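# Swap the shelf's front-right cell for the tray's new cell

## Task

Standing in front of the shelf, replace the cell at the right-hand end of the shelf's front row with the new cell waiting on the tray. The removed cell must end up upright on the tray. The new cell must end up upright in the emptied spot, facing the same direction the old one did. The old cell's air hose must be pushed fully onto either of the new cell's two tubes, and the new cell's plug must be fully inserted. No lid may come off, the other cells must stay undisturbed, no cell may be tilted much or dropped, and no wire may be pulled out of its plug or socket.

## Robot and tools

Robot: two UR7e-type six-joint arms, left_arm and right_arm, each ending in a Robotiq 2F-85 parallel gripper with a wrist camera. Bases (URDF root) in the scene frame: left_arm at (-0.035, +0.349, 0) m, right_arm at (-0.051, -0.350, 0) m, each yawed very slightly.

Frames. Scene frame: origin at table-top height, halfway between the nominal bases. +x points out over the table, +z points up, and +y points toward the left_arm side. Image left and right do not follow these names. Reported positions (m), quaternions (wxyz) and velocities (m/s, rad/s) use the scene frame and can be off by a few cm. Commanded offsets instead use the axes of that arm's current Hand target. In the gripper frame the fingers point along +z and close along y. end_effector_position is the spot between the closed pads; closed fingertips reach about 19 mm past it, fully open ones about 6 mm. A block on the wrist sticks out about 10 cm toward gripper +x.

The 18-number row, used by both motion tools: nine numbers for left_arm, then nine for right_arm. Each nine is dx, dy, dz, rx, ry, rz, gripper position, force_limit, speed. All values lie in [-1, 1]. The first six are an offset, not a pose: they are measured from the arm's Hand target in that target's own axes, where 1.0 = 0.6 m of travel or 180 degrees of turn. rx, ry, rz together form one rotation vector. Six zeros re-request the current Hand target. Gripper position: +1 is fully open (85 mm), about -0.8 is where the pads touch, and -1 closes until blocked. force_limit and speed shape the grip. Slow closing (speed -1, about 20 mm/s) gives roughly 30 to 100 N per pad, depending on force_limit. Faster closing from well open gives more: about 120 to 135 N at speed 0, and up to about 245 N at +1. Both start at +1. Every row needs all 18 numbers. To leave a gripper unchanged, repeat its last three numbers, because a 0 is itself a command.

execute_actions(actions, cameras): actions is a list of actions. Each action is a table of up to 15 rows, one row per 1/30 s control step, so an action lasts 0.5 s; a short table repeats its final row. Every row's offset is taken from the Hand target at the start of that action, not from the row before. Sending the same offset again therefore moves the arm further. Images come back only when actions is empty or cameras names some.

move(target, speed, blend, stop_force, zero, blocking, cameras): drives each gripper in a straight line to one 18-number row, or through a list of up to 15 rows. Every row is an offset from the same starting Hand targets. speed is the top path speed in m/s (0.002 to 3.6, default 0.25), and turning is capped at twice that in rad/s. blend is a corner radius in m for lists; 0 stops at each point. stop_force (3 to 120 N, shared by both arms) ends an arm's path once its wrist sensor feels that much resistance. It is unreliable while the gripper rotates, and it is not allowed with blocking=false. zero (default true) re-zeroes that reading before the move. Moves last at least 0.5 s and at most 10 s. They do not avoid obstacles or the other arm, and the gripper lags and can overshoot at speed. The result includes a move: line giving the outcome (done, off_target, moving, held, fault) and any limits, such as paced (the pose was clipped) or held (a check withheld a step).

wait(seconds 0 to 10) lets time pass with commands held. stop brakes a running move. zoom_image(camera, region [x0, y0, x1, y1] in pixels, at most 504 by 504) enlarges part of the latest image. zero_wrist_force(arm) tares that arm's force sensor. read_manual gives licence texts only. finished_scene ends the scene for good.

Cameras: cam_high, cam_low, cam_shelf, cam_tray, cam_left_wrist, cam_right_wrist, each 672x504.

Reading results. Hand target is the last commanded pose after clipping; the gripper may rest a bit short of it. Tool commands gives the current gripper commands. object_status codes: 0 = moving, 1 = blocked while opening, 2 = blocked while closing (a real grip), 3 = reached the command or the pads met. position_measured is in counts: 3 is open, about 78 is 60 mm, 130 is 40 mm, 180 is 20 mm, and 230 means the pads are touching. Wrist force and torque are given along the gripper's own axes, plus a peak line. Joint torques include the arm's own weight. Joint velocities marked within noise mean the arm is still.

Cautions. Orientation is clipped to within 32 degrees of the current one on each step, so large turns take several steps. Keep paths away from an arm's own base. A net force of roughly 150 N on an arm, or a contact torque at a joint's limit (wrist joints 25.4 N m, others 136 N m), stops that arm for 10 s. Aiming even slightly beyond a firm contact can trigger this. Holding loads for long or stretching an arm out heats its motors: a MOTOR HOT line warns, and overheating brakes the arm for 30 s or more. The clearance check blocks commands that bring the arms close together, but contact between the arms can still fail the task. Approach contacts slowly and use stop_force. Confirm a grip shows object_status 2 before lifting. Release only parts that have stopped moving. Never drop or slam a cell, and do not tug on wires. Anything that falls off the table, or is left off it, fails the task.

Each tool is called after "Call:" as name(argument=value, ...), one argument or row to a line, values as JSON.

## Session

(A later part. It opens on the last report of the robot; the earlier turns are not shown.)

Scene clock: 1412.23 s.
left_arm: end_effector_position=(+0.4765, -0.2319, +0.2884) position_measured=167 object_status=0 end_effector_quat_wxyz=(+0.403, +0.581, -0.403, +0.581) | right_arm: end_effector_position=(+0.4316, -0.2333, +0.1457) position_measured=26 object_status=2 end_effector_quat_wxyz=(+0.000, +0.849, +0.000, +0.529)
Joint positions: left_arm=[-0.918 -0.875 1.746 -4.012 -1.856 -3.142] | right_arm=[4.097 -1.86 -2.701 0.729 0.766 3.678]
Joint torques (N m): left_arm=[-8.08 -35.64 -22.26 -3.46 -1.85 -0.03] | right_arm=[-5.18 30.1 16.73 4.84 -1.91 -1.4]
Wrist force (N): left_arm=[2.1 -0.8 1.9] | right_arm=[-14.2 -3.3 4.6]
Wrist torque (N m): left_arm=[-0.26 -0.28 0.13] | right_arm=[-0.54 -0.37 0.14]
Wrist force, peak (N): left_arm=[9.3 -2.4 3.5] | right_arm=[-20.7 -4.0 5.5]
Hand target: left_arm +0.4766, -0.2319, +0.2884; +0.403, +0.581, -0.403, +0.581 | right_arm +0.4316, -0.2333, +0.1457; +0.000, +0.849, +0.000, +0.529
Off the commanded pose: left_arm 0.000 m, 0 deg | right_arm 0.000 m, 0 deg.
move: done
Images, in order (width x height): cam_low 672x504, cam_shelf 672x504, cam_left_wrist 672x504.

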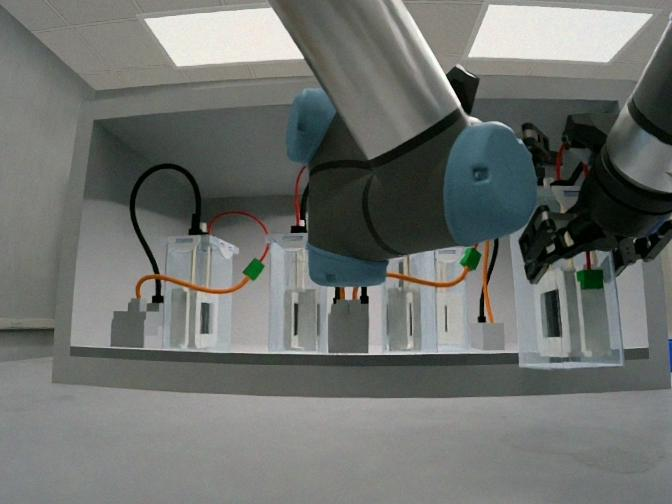

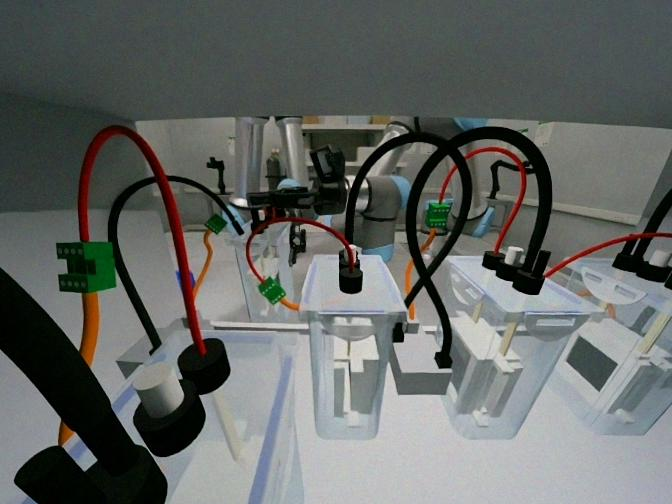

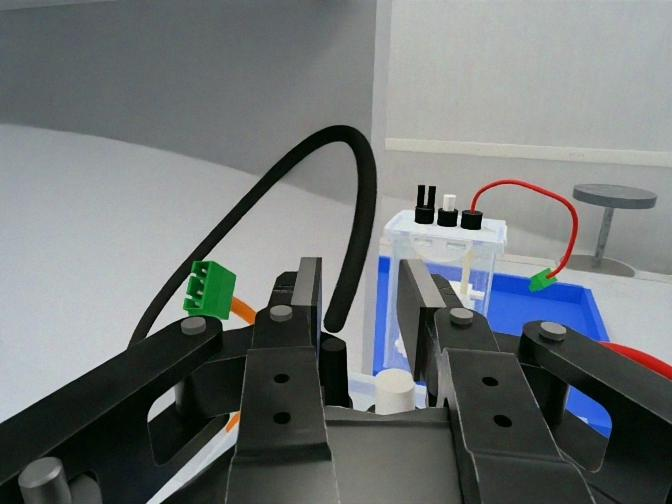

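Call:
wait(
  seconds=0.2,
  cameras=["all"],
)

Call:
zoom_image(
  camera="cam_shelf",
  region=[205, 160, 295, 250],
)

Call:
zoom_image(
  camera="cam_left_wrist",
  region=[250, 200, 480, 430],
)

Scene clock: 1417.17 s.
left_arm: end_effector_position=(+0.4766, -0.2319, +0.2884) position_measured=167 object_status=3 end_effector_quat_wxyz=(+0.403, +0.581, -0.403, +0.581) | right_arm: end_effector_position=(+0.4316, -0.2333, +0.1457) position_measured=26 object_status=2 end_effector_quat_wxyz=(+0.000, +0.849, +0.000, +0.529)
Joint positions: left_arm=[-0.918 -0.875 1.746 -4.012 -1.856 -3.142] | right_arm=[4.097 -1.86 -2.701 0.729 0.766 3.678]
Joint torques (N m): left_arm=[-0.26 -35.23 -22.33 -3.49 -2.05 -0.18] | right_arm=[-7.82 29.97 16.82 4.85 -2 -1.39]
Wrist force (N): left_arm=[2.4 -0.6 1.7] | right_arm=[-14.3 -3.3 4.7]
Wrist torque (N m): left_arm=[-0.23 -0.32 0.13] | right_arm=[-0.55 -0.35 0.14]
Wrist force, peak (N): left_arm=[2.5 -1.0 1.9] | right_arm=[-14.3 -3.3 4.7]
Hand target: left_arm +0.4766, -0.2319, +0.2884; +0.403, +0.581, -0.403, +0.581 | right_arm +0.4316, -0.2333, +0.1457; +0.000, +0.849, +0.000, +0.529
Tool commands: left_gripper/position=-0.3 left_gripper/force_limit=-0.2 left_gripper/speed=-1.0 right_gripper/position=-1.0 right_gripper/force_limit=+0.8 right_gripper/speed=-1.0
Off the commanded pose: left_arm 0.000 m, 0 deg | right_arm 0.000 m, 0 deg.
wait: 0.20 s; at rest from the start

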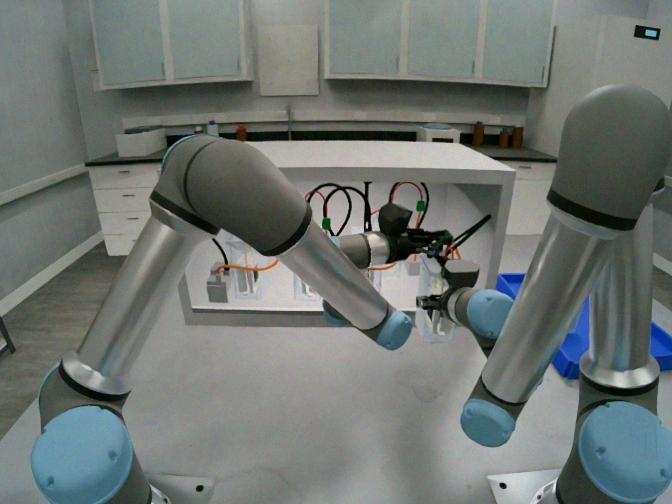

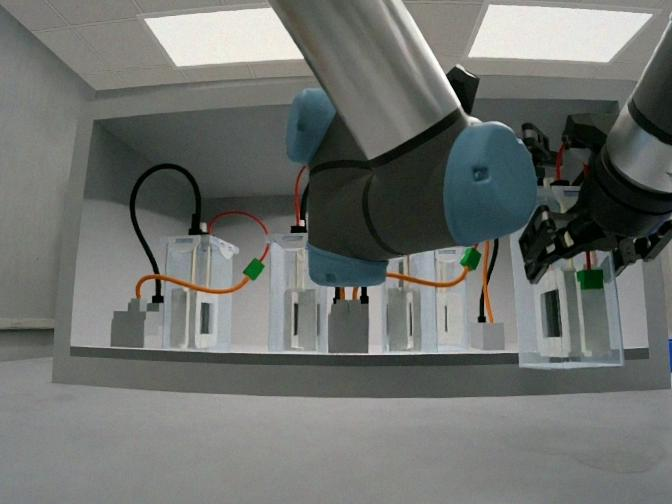

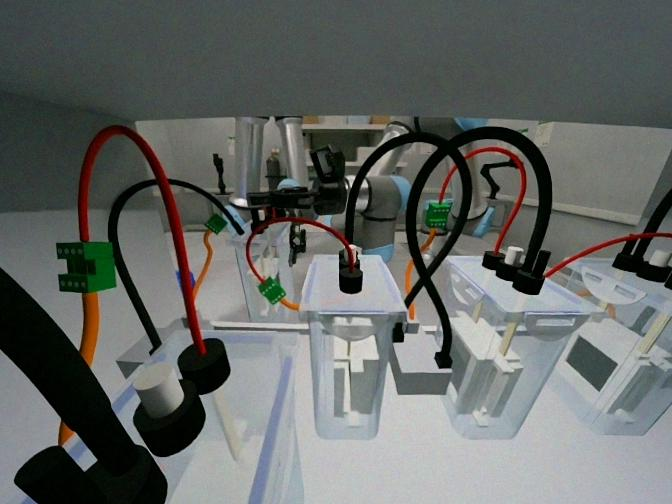

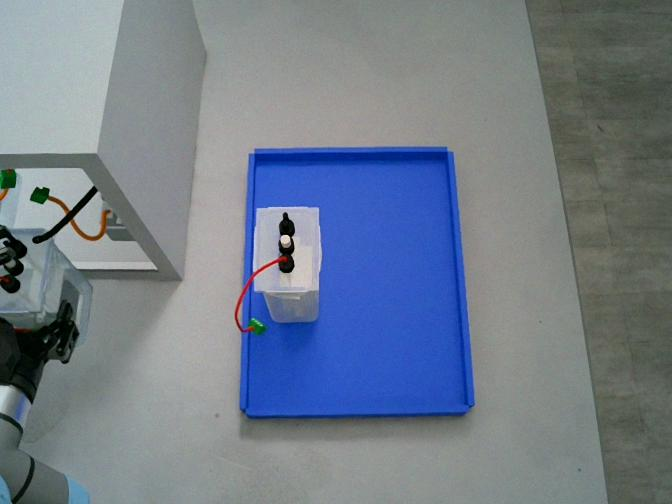

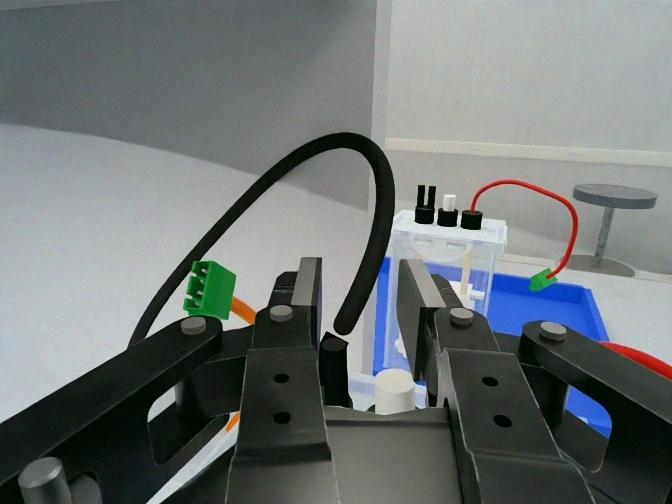

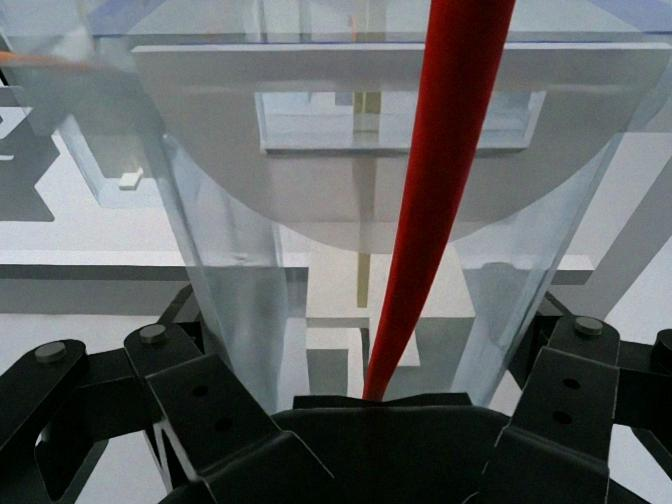

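Scaled by 5.600 from the camera's 672x504 image, which has a finer 960x720 frame.

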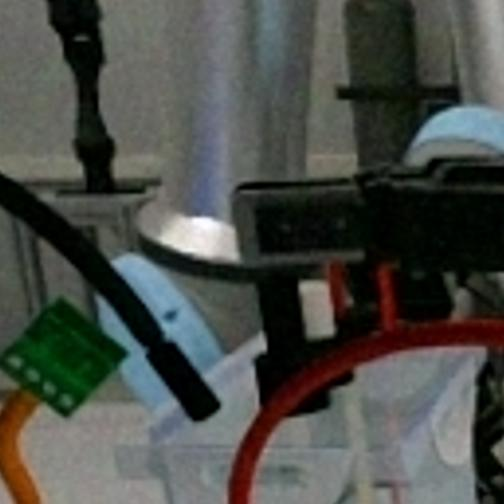

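Scaled by 2.191 from the camera's 672x504 image, which has a finer 960x720 frame.

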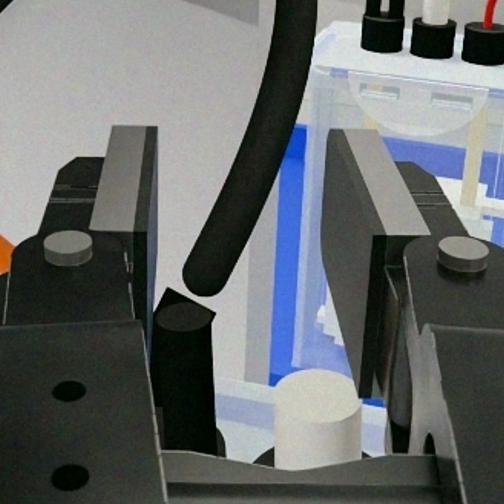

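Call:
move(
  target=[0.0167,0,0,0,0,0,-0.3,-0.2,-1,-0.0525,0,0.0256,0,0,0,-1,0.8,-1],
  speed=0.08,
  cameras=["all"],
)

Call:
zoom_image(
  camera="cam_left_wrist",
  region=[250, 200, 480, 430],
)

Call:
zoom_image(
  camera="cam_shelf",
  region=[205, 160, 295, 250],
)

Call:
zoom_image(
  camera="cam_tray",
  region=[0, 150, 120, 270],
)

Call:
zoom_image(
  camera="cam_high",
  region=[400, 180, 510, 290],
)

Scene clock: 1477.07 s.
left_arm: end_effector_position=(+0.4766, -0.2319, +0.2985) position_measured=167 object_status=3 end_effector_quat_wxyz=(+0.403, +0.581, -0.403, +0.581) | right_arm: end_effector_position=(+0.4314, -0.2332, +0.1107) position_measured=26 object_status=2 end_effector_quat_wxyz=(+0.000, +0.849, +0.000, +0.529)
Joint positions: left_arm=[-0.918 -0.893 1.744 -3.992 -1.856 -3.142] | right_arm=[4.098 -2.053 -2.702 0.924 0.766 3.679]
Joint torques (N m): left_arm=[7.06 -34.07 -18.9 -3.64 -2.08 -0.57] | right_arm=[-5.26 22.38 13.98 6.71 -3.96 1.22]
Wrist force (N): left_arm=[2.1 -0.6 1.7] | right_arm=[-14.0 -3.5 4.5]
Wrist torque (N m): left_arm=[-0.25 -0.28 0.13] | right_arm=[-0.59 -0.42 0.17]
Wrist force, peak (N): left_arm=[2.8 -0.8 1.9] | right_arm=[-16.5 -3.5 5.5]
Hand target: left_arm +0.4766, -0.2319, +0.2984; +0.403, +0.581, -0.403, +0.581 | right_arm +0.4314, -0.2333, +0.1107; +0.000, +0.849, +0.000, +0.529
Off the commanded pose: left_arm 0.000 m, 0 deg | right_arm 0.000 m, 0 deg.
move: done

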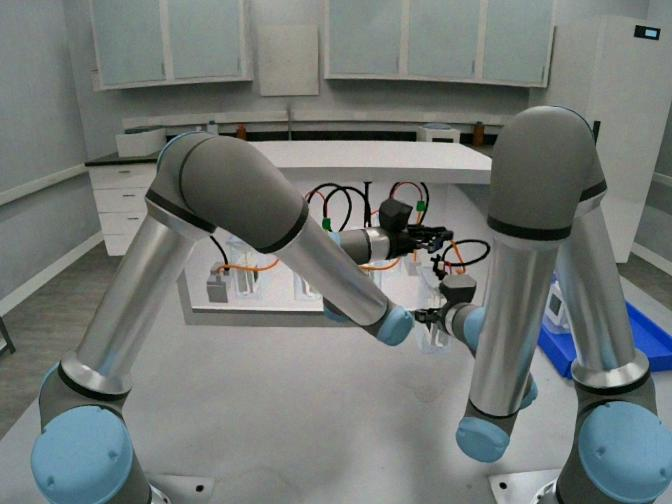

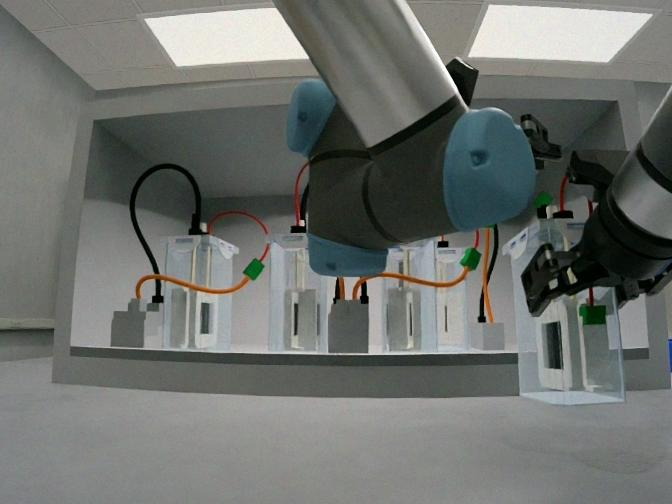

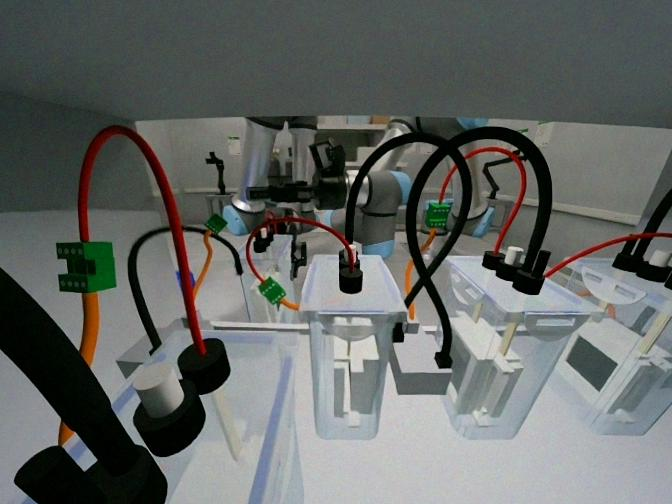

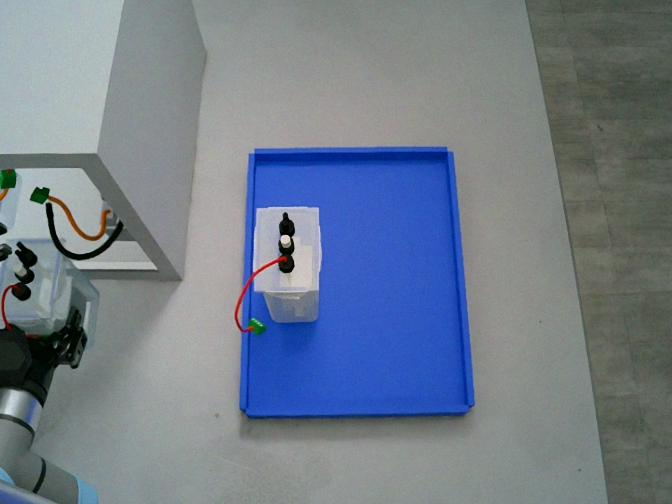

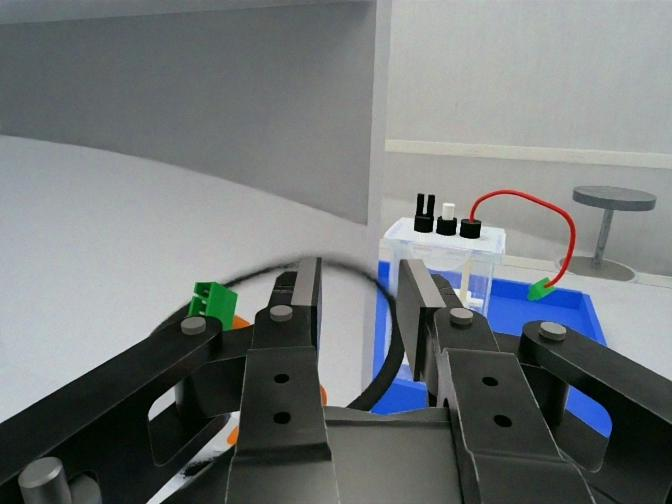

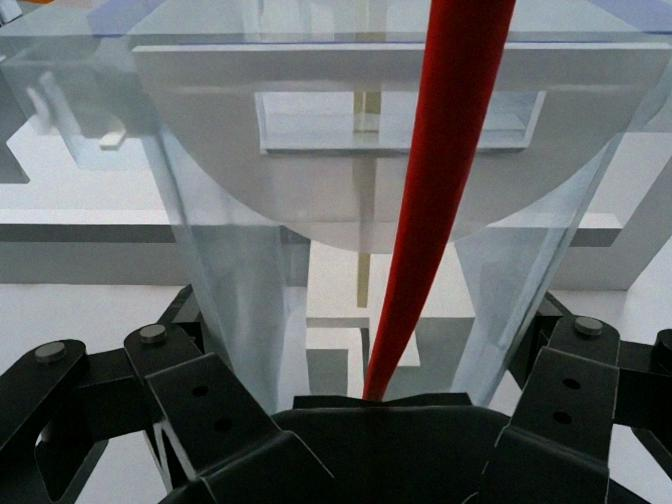

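Scaled by 2.191 from the camera's 672x504 image, which has a finer 960x720 frame.

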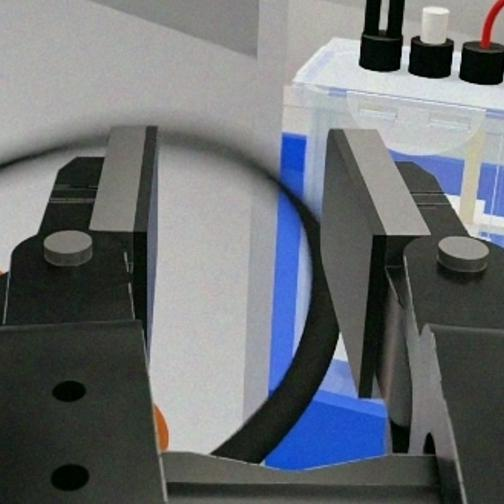

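Scaled by 5.600 from the camera's 672x504 image, which has a finer 960x720 frame.

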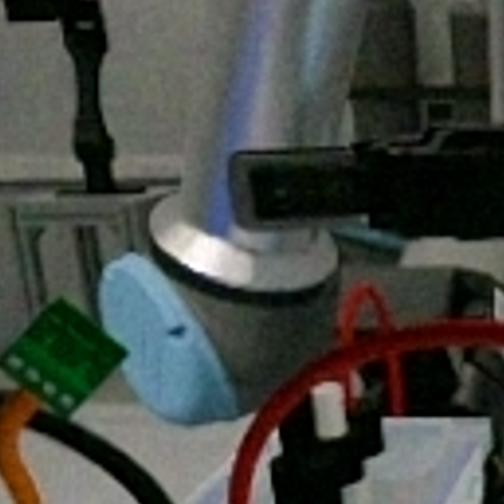

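Scaled by 4.200 from the camera's 672x504 image, which has a finer 960x720 frame.

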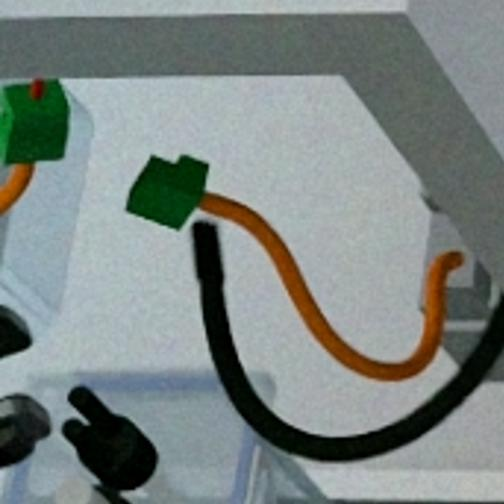

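Scaled by 4.582 from the camera's 672x504 image, which has a finer 960x720 frame.

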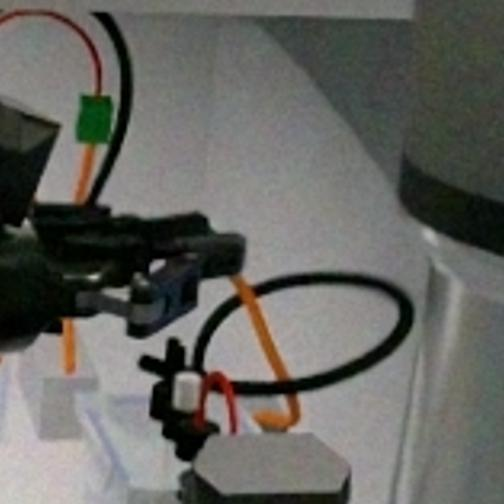

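Call:
wait(
  seconds=0.5,
  cameras=["all"],
)

Call:
zoom_image(
  camera="cam_shelf",
  region=[110, 180, 300, 370],
)

Call:
zoom_image(
  camera="cam_tray",
  region=[0, 150, 140, 290],
)

Call:
zoom_image(
  camera="cam_high",
  region=[400, 180, 510, 290],
)

Scene clock: 1481.13 s.
left_arm: end_effector_position=(+0.4766, -0.2319, +0.2984) position_measured=167 object_status=3 end_effector_quat_wxyz=(+0.403, +0.581, -0.403, +0.581) | right_arm: end_effector_position=(+0.4314, -0.2333, +0.1107) position_measured=26 object_status=2 end_effector_quat_wxyz=(+0.000, +0.849, +0.000, +0.529)
Joint positions: left_arm=[-0.918 -0.893 1.744 -3.992 -1.856 -3.142] | right_arm=[4.098 -2.053 -2.702 0.924 0.766 3.679]
Joint torques (N m): left_arm=[8.09 -34.06 -7.41 -3.26 -2.17 -0.29] | right_arm=[-8.57 19.68 -1.2 8.02 -2.04 2.36]
Wrist force (N): left_arm=[2.3 -1.0 1.8] | right_arm=[-13.9 -3.4 4.2]
Wrist torque (N m): left_arm=[-0.31 -0.31 0.13] | right_arm=[-0.58 -0.43 0.16]
Wrist force, peak (N): left_arm=[2.4 -1.0 1.9] | right_arm=[-14.3 -3.3 4.5]
Hand target: left_arm +0.4766, -0.2319, +0.2984; +0.403, +0.581, -0.403, +0.581 | right_arm +0.4314, -0.2333, +0.1107; +0.000, +0.849, +0.000, +0.529
Tool commands: left_gripper/position=-0.3 left_gripper/force_limit=-0.2 left_gripper/speed=-1.0 right_gripper/position=-1.0 right_gripper/force_limit=+0.8 right_gripper/speed=-1.0
Off the commanded pose: left_arm 0.000 m, 0 deg | right_arm 0.000 m, 0 deg.
wait: 0.50 s; at rest from the start

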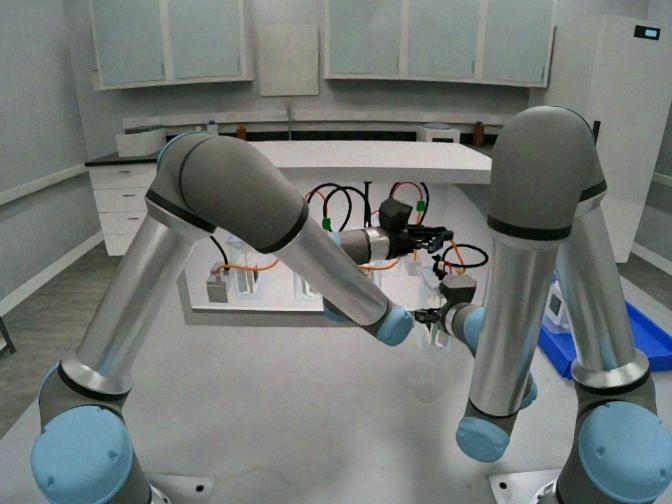

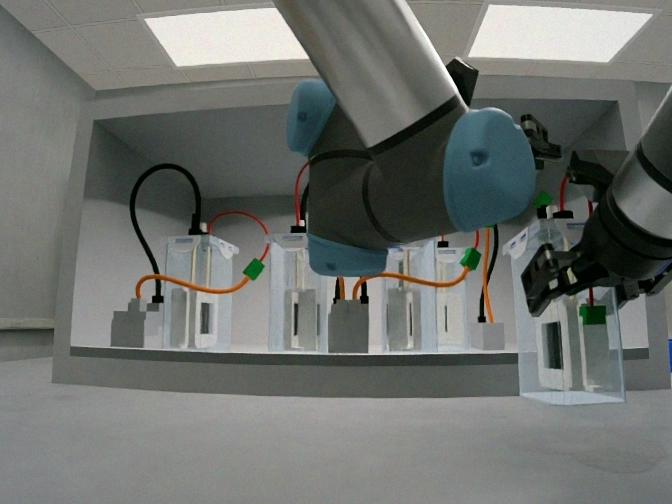

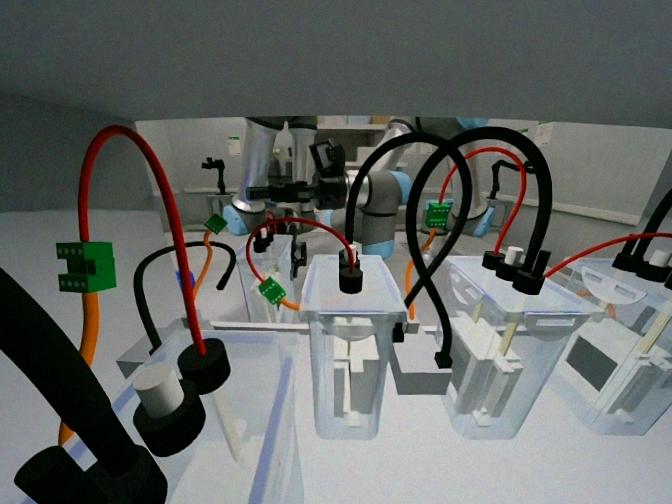

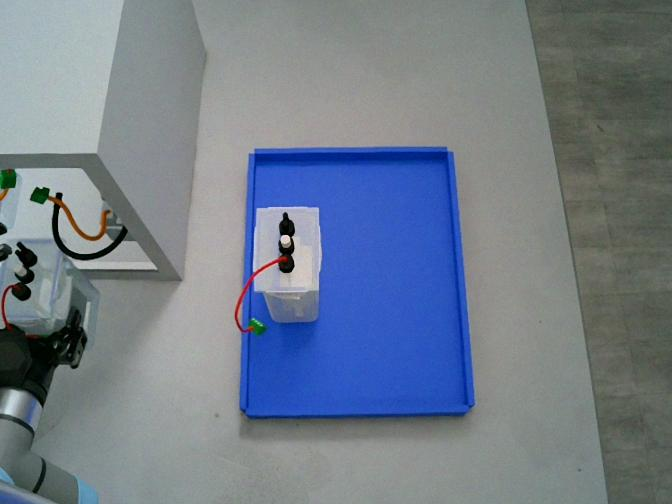

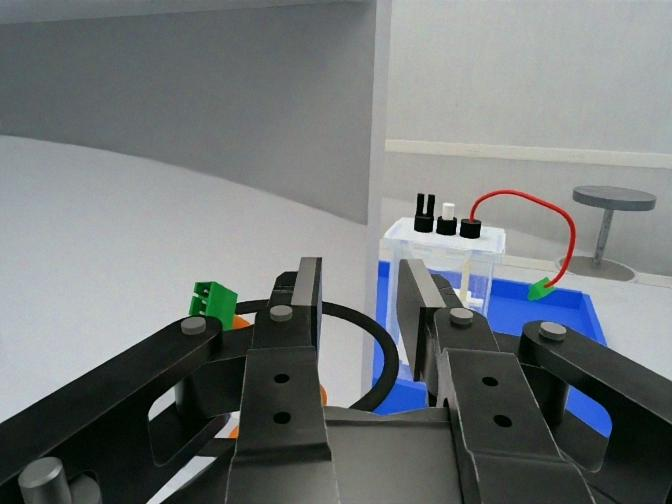

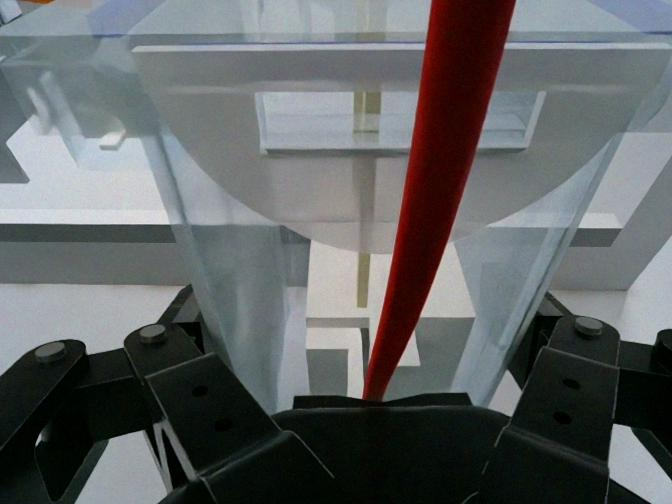

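Scaled by 2.653 from the camera's 672x504 image, which has a finer 960x720 frame.

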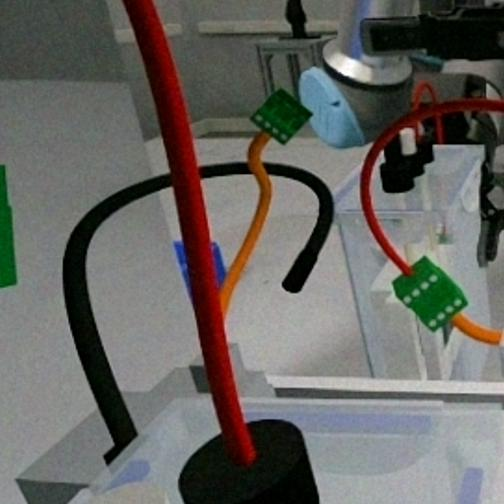

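Scaled by 3.600 from the camera's 672x504 image, which has a finer 960x720 frame.

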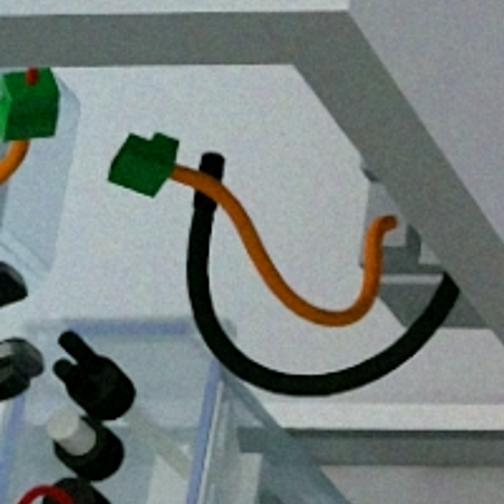

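Scaled by 4.582 from the camera's 672x504 image, which has a finer 960x720 frame.

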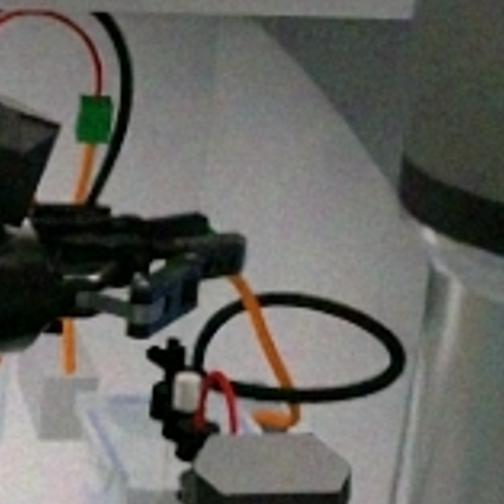

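Call:
move(
  target=[0.03,0,-0.2,0,0,0,-0.3,-0.2,-1,0,0,0,0,0,0,-1,0.8,-1],
  speed=0.15,
  cameras=["cam_left_wrist","cam_high","cam_shelf"],
)

Call:
zoom_image(
  camera="cam_left_wrist",
  region=[200, 150, 500, 450],
)

Scene clock: 1491.77 s.
left_arm: end_effector_position=(+0.4347, -0.1195, +0.3164) position_measured=167 object_status=3 end_effector_quat_wxyz=(+0.403, +0.581, -0.403, +0.581) | right_arm: end_effector_position=(+0.4314, -0.2333, +0.1107) position_measured=26 object_status=2 end_effector_quat_wxyz=(+0.000, +0.849, +0.000, +0.529)
Joint positions: left_arm=[-0.837 -1.086 2.049 -4.104 -1.937 -3.142] | right_arm=[4.098 -2.053 -2.702 0.924 0.766 3.679]
Joint torques (N m): left_arm=[-6.02 -38.82 -6.59 -1.83 1.49 0.79] | right_arm=[-7.98 37.39 -0.59 5.22 -2.01 2.29]
Wrist force (N): left_arm=[2.3 -0.9 1.5] | right_arm=[-14.0 -3.5 4.3]
Wrist torque (N m): left_arm=[-0.28 -0.32 0.13] | right_arm=[-0.59 -0.41 0.17]
Wrist force, peak (N): left_arm=[2.0 -0.9 3.6] | right_arm=[-14.3 -3.5 4.3]
Hand target: left_arm +0.4346, -0.1195, +0.3164; +0.403, +0.581, -0.403, +0.581 | right_arm +0.4314, -0.2333, +0.1107; +0.000, +0.849, +0.000, +0.529
Off the commanded pose: left_arm 0.000 m, 0 deg | right_arm 0.000 m, 0 deg.
move: done
Images, in order (width x height): cam_high 672x504, cam_shelf 672x504, cam_left_wrist 672x504.

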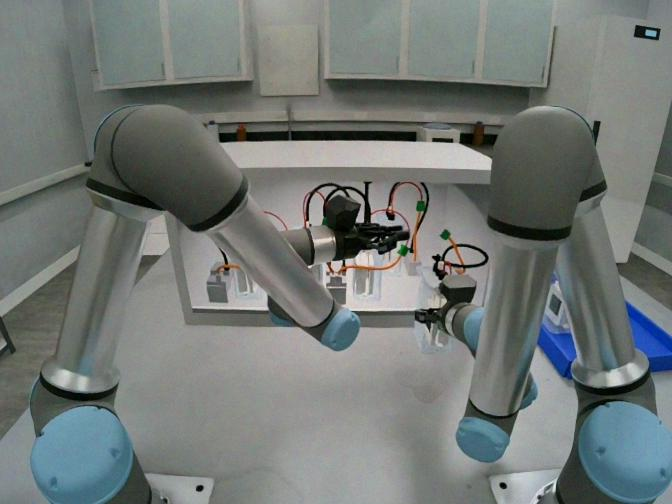

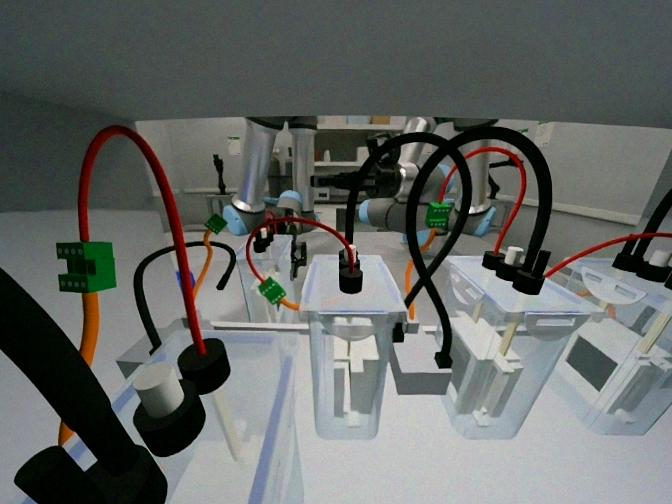

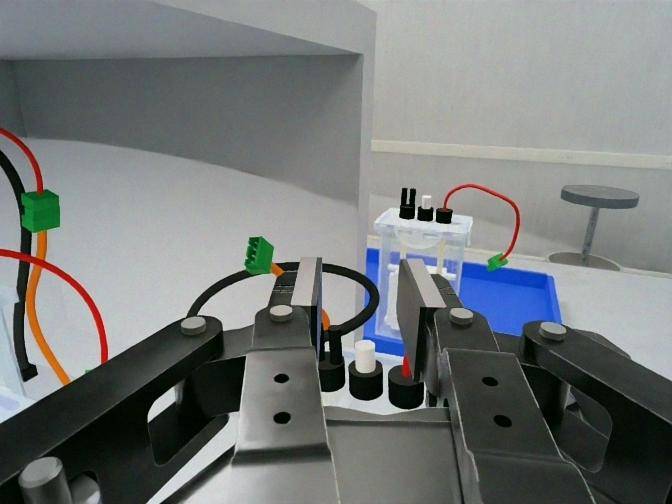

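Scaled by 1.680 from the camera's 672x504 image, which has a finer 960x720 frame.

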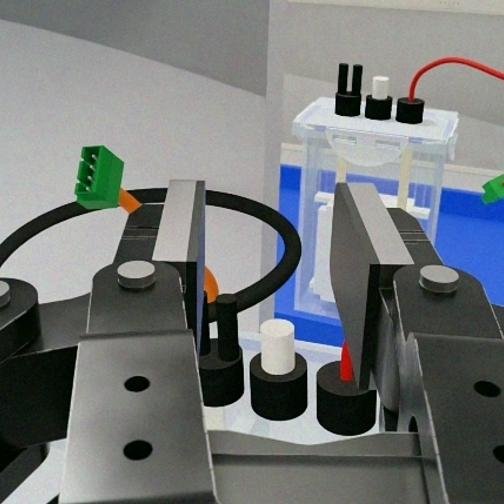

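Call:
move(
  target=[0,0,0,0.2,0,0,-0.3,-0.2,-1,0,0,0,0,0,0,-1,0.8,-1],
  speed=0.3,
  cameras=["cam_left_wrist","cam_high"],
)

Call:
zoom_image(
  camera="cam_left_wrist",
  region=[200, 150, 500, 450],
)

Scene clock: 1500.43 s.
left_arm: end_effector_position=(+0.4347, -0.1195, +0.3164) position_measured=167 object_status=3 end_effector_quat_wxyz=(+0.204, +0.677, -0.204, +0.677) end_effector_velocity=(+0.000, +0.001, +0.000) end_effector_angular_velocity=(-0.001, -0.001, +0.004) | right_arm: end_effector_position=(+0.4314, -0.2333, +0.1107) position_measured=26 object_status=2 end_effector_quat_wxyz=(+0.000, +0.849, +0.000, +0.529)
Joint positions: left_arm=[-1.226 -1.131 2.132 -4.142 -0.921 -3.142] | right_arm=[4.098 -2.053 -2.702 0.924 0.766 3.679]
Joint velocities: left_arm=[0 0 0 -0.002 0.005 0.001] | right_arm=[within noise]
Joint torques (N m): left_arm=[-8.31 -39.57 -5.09 -3.24 2.1 -1.37] | right_arm=[-6.4 40.37 1.41 5.07 -2.06 2.21]
Wrist force (N): left_arm=[2.3 -0.8 1.7] | right_arm=[-13.8 -3.4 4.1]
Wrist torque (N m): left_arm=[-0.27 -0.29 0.12] | right_arm=[-0.59 -0.43 0.17]
Wrist force, peak (N): left_arm=[2.3 -0.4 2.2] | right_arm=[-14.2 -3.5 4.4]
Hand target: left_arm +0.4346, -0.1195, +0.3164; +0.204, +0.677, -0.204, +0.677 | right_arm +0.4314, -0.2333, +0.1107; +0.000, +0.849, +0.000, +0.529
Off the commanded pose: left_arm 0.000 m, 0 deg | right_arm 0.000 m, 0 deg.
move: done
Images, in order (width x height): cam_high 672x504, cam_left_wrist 672x504.

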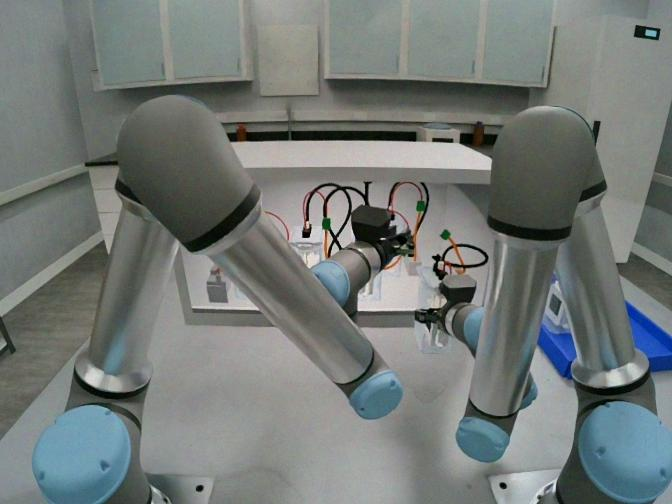

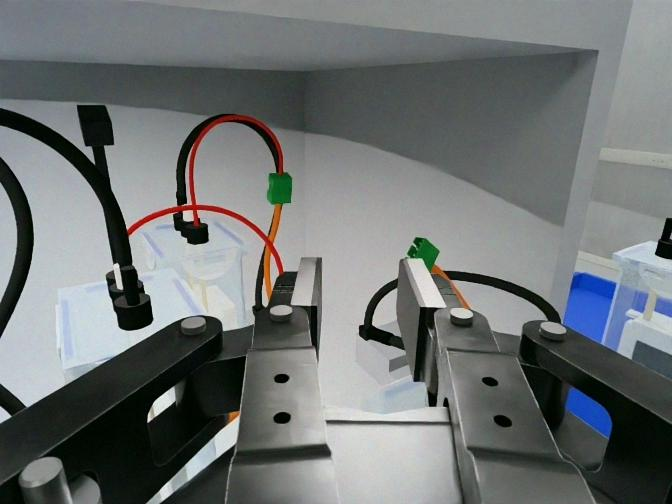

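Scaled by 1.680 from the camera's 672x504 image, which has a finer 960x720 frame.

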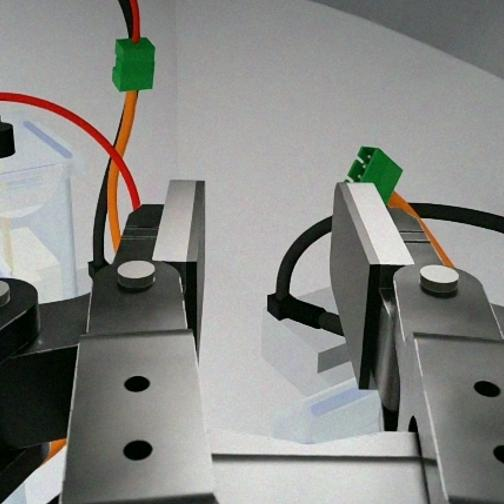

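Call:
move(
  target=[0,0,0,-0.045,0,0,0.5,-0.2,-0.5,0,0,0,0,0,0,-1,0.8,-1],
  speed=0.3,
  cameras=["cam_left_wrist"],
)

Call:
zoom_image(
  camera="cam_left_wrist",
  region=[250, 200, 470, 420],
)

Scene clock: 1507.03 s.
left_arm: end_effector_position=(+0.4346, -0.1195, +0.3164) position_measured=66 object_status=0 end_effector_quat_wxyz=(+0.251, +0.661, -0.251, +0.661) | right_arm: end_effector_position=(+0.4314, -0.2333, +0.1107) position_measured=26 object_status=2 end_effector_quat_wxyz=(+0.000, +0.849, +0.000, +0.529)
Joint positions: left_arm=[-1.146 -1.143 2.154 -4.152 -1.142 -3.142] | right_arm=[4.098 -2.053 -2.702 0.924 0.766 3.679]
Joint torques (N m): left_arm=[-4.65 -23.02 -21.9 -0.72 -1.97 0.83] | right_arm=[-5.3 39.86 4.61 5.2 -2.04 2.16]
Wrist force (N): left_arm=[2.1 -0.4 1.9] | right_arm=[-14.0 -3.1 4.4]
Wrist torque (N m): left_arm=[-0.22 -0.27 0.13] | right_arm=[-0.53 -0.41 0.16]
Wrist force, peak (N): left_arm=[2.3 -1.0 2.1] | right_arm=[-14.2 -3.4 4.3]
Hand target: left_arm +0.4346, -0.1195, +0.3164; +0.251, +0.661, -0.251, +0.661 | right_arm +0.4314, -0.2333, +0.1107; +0.000, +0.849, +0.000, +0.529
Off the commanded pose: left_arm 0.000 m, 0 deg | right_arm 0.000 m, 0 deg.
move: done
Images, in order (width x height): cam_left_wrist 672x504.

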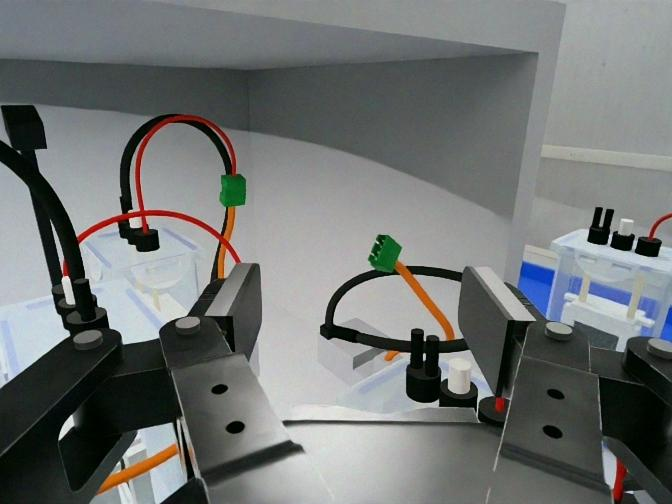

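Scaled by 2.291 from the camera's 672x504 image, which has a finer 960x720 frame.

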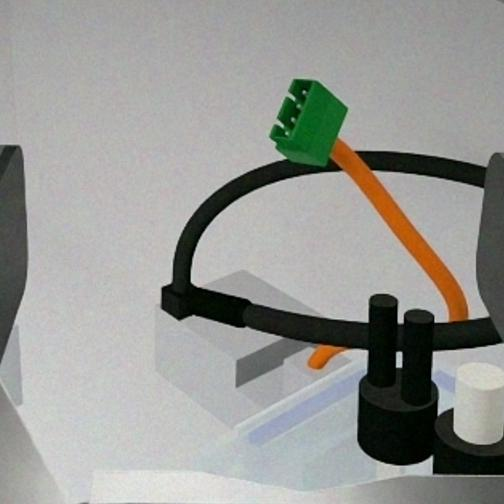

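Call:
move(
  target=[0.0227,0.046,0.075,0.081,0,0,0.5,-0.2,-0.5,0,0.1667,0,0,0,0,-1,0.8,-1],
  speed=0.12,
  cameras=["cam_left_wrist","cam_high","cam_tray"],
)

Call:
zoom_image(
  camera="cam_left_wrist",
  region=[230, 200, 450, 420],
)

Scene clock: 1536.07 s.
left_arm: end_effector_position=(+0.4498, -0.1701, +0.3300) position_measured=66 object_status=3 end_effector_quat_wxyz=(+0.166, +0.688, -0.166, +0.687) | right_arm: end_effector_position=(+0.4315, -0.3333, +0.1105) position_measured=26 object_status=2 end_effector_quat_wxyz=(+0.000, +0.849, +0.000, +0.529)
Joint positions: left_arm=[-1.278 -1.059 1.941 -4.022 -0.755 -3.142] | right_arm=[3.786 -2.112 -2.743 1.169 1.022 3.448]
Joint torques (N m): left_arm=[7.97 -41.16 -18.92 -1.53 1.25 -1.44] | right_arm=[-8.78 42.95 15.48 5.48 -0.87 0.56]
Wrist force (N): left_arm=[2.2 -0.5 1.7] | right_arm=[-14.2 -3.6 3.7]
Wrist torque (N m): left_arm=[-0.23 -0.27 0.12] | right_arm=[-0.54 -0.30 0.05]
Wrist force, peak (N): left_arm=[2.5 0.3 2.3] | right_arm=[-13.6 -6.9 4.6]
Hand target: left_arm +0.4499, -0.1700, +0.3300; +0.165, +0.688, -0.165, +0.687 | right_arm +0.4315, -0.3333, +0.1106; +0.000, +0.849, +0.000, +0.529
Off the commanded pose: left_arm 0.000 m, 0 deg | right_arm 0.000 m, 0 deg.
move: done
Images, in order (width x height): cam_high 672x504, cam_tray 672x504, cam_left_wrist 672x504.

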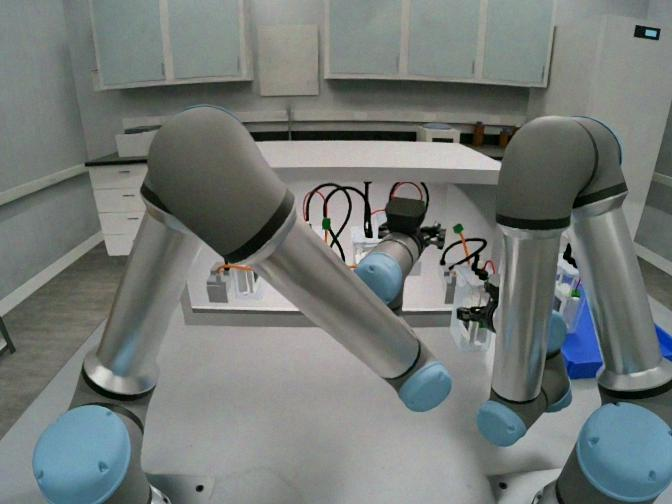

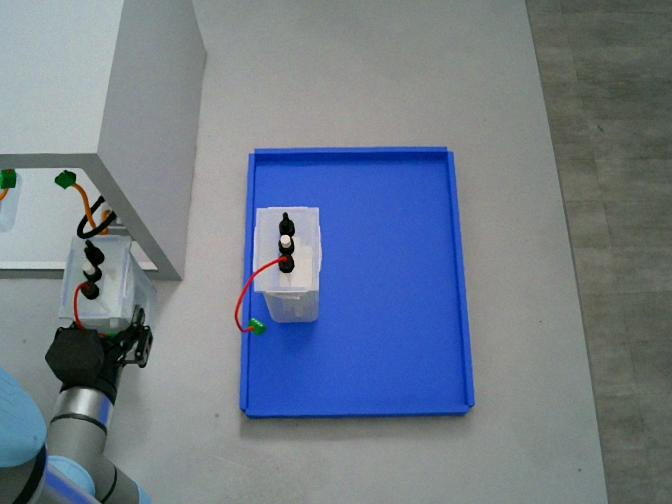

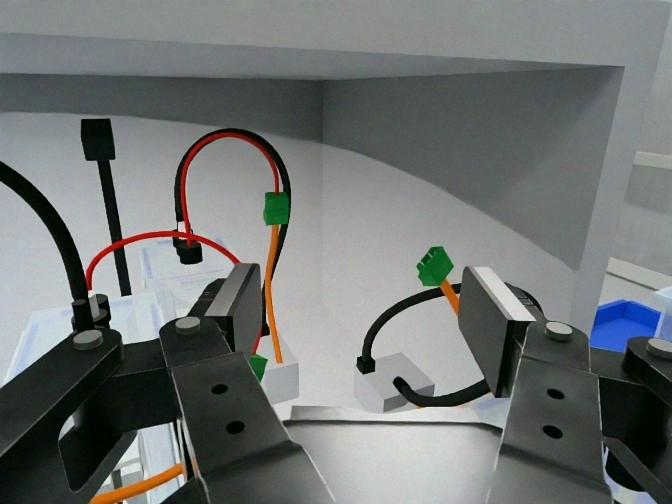

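Scaled by 2.291 from the camera's 672x504 image, which has a finer 960x720 frame.

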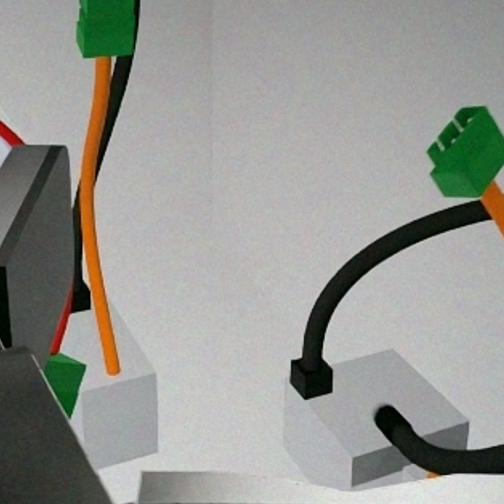

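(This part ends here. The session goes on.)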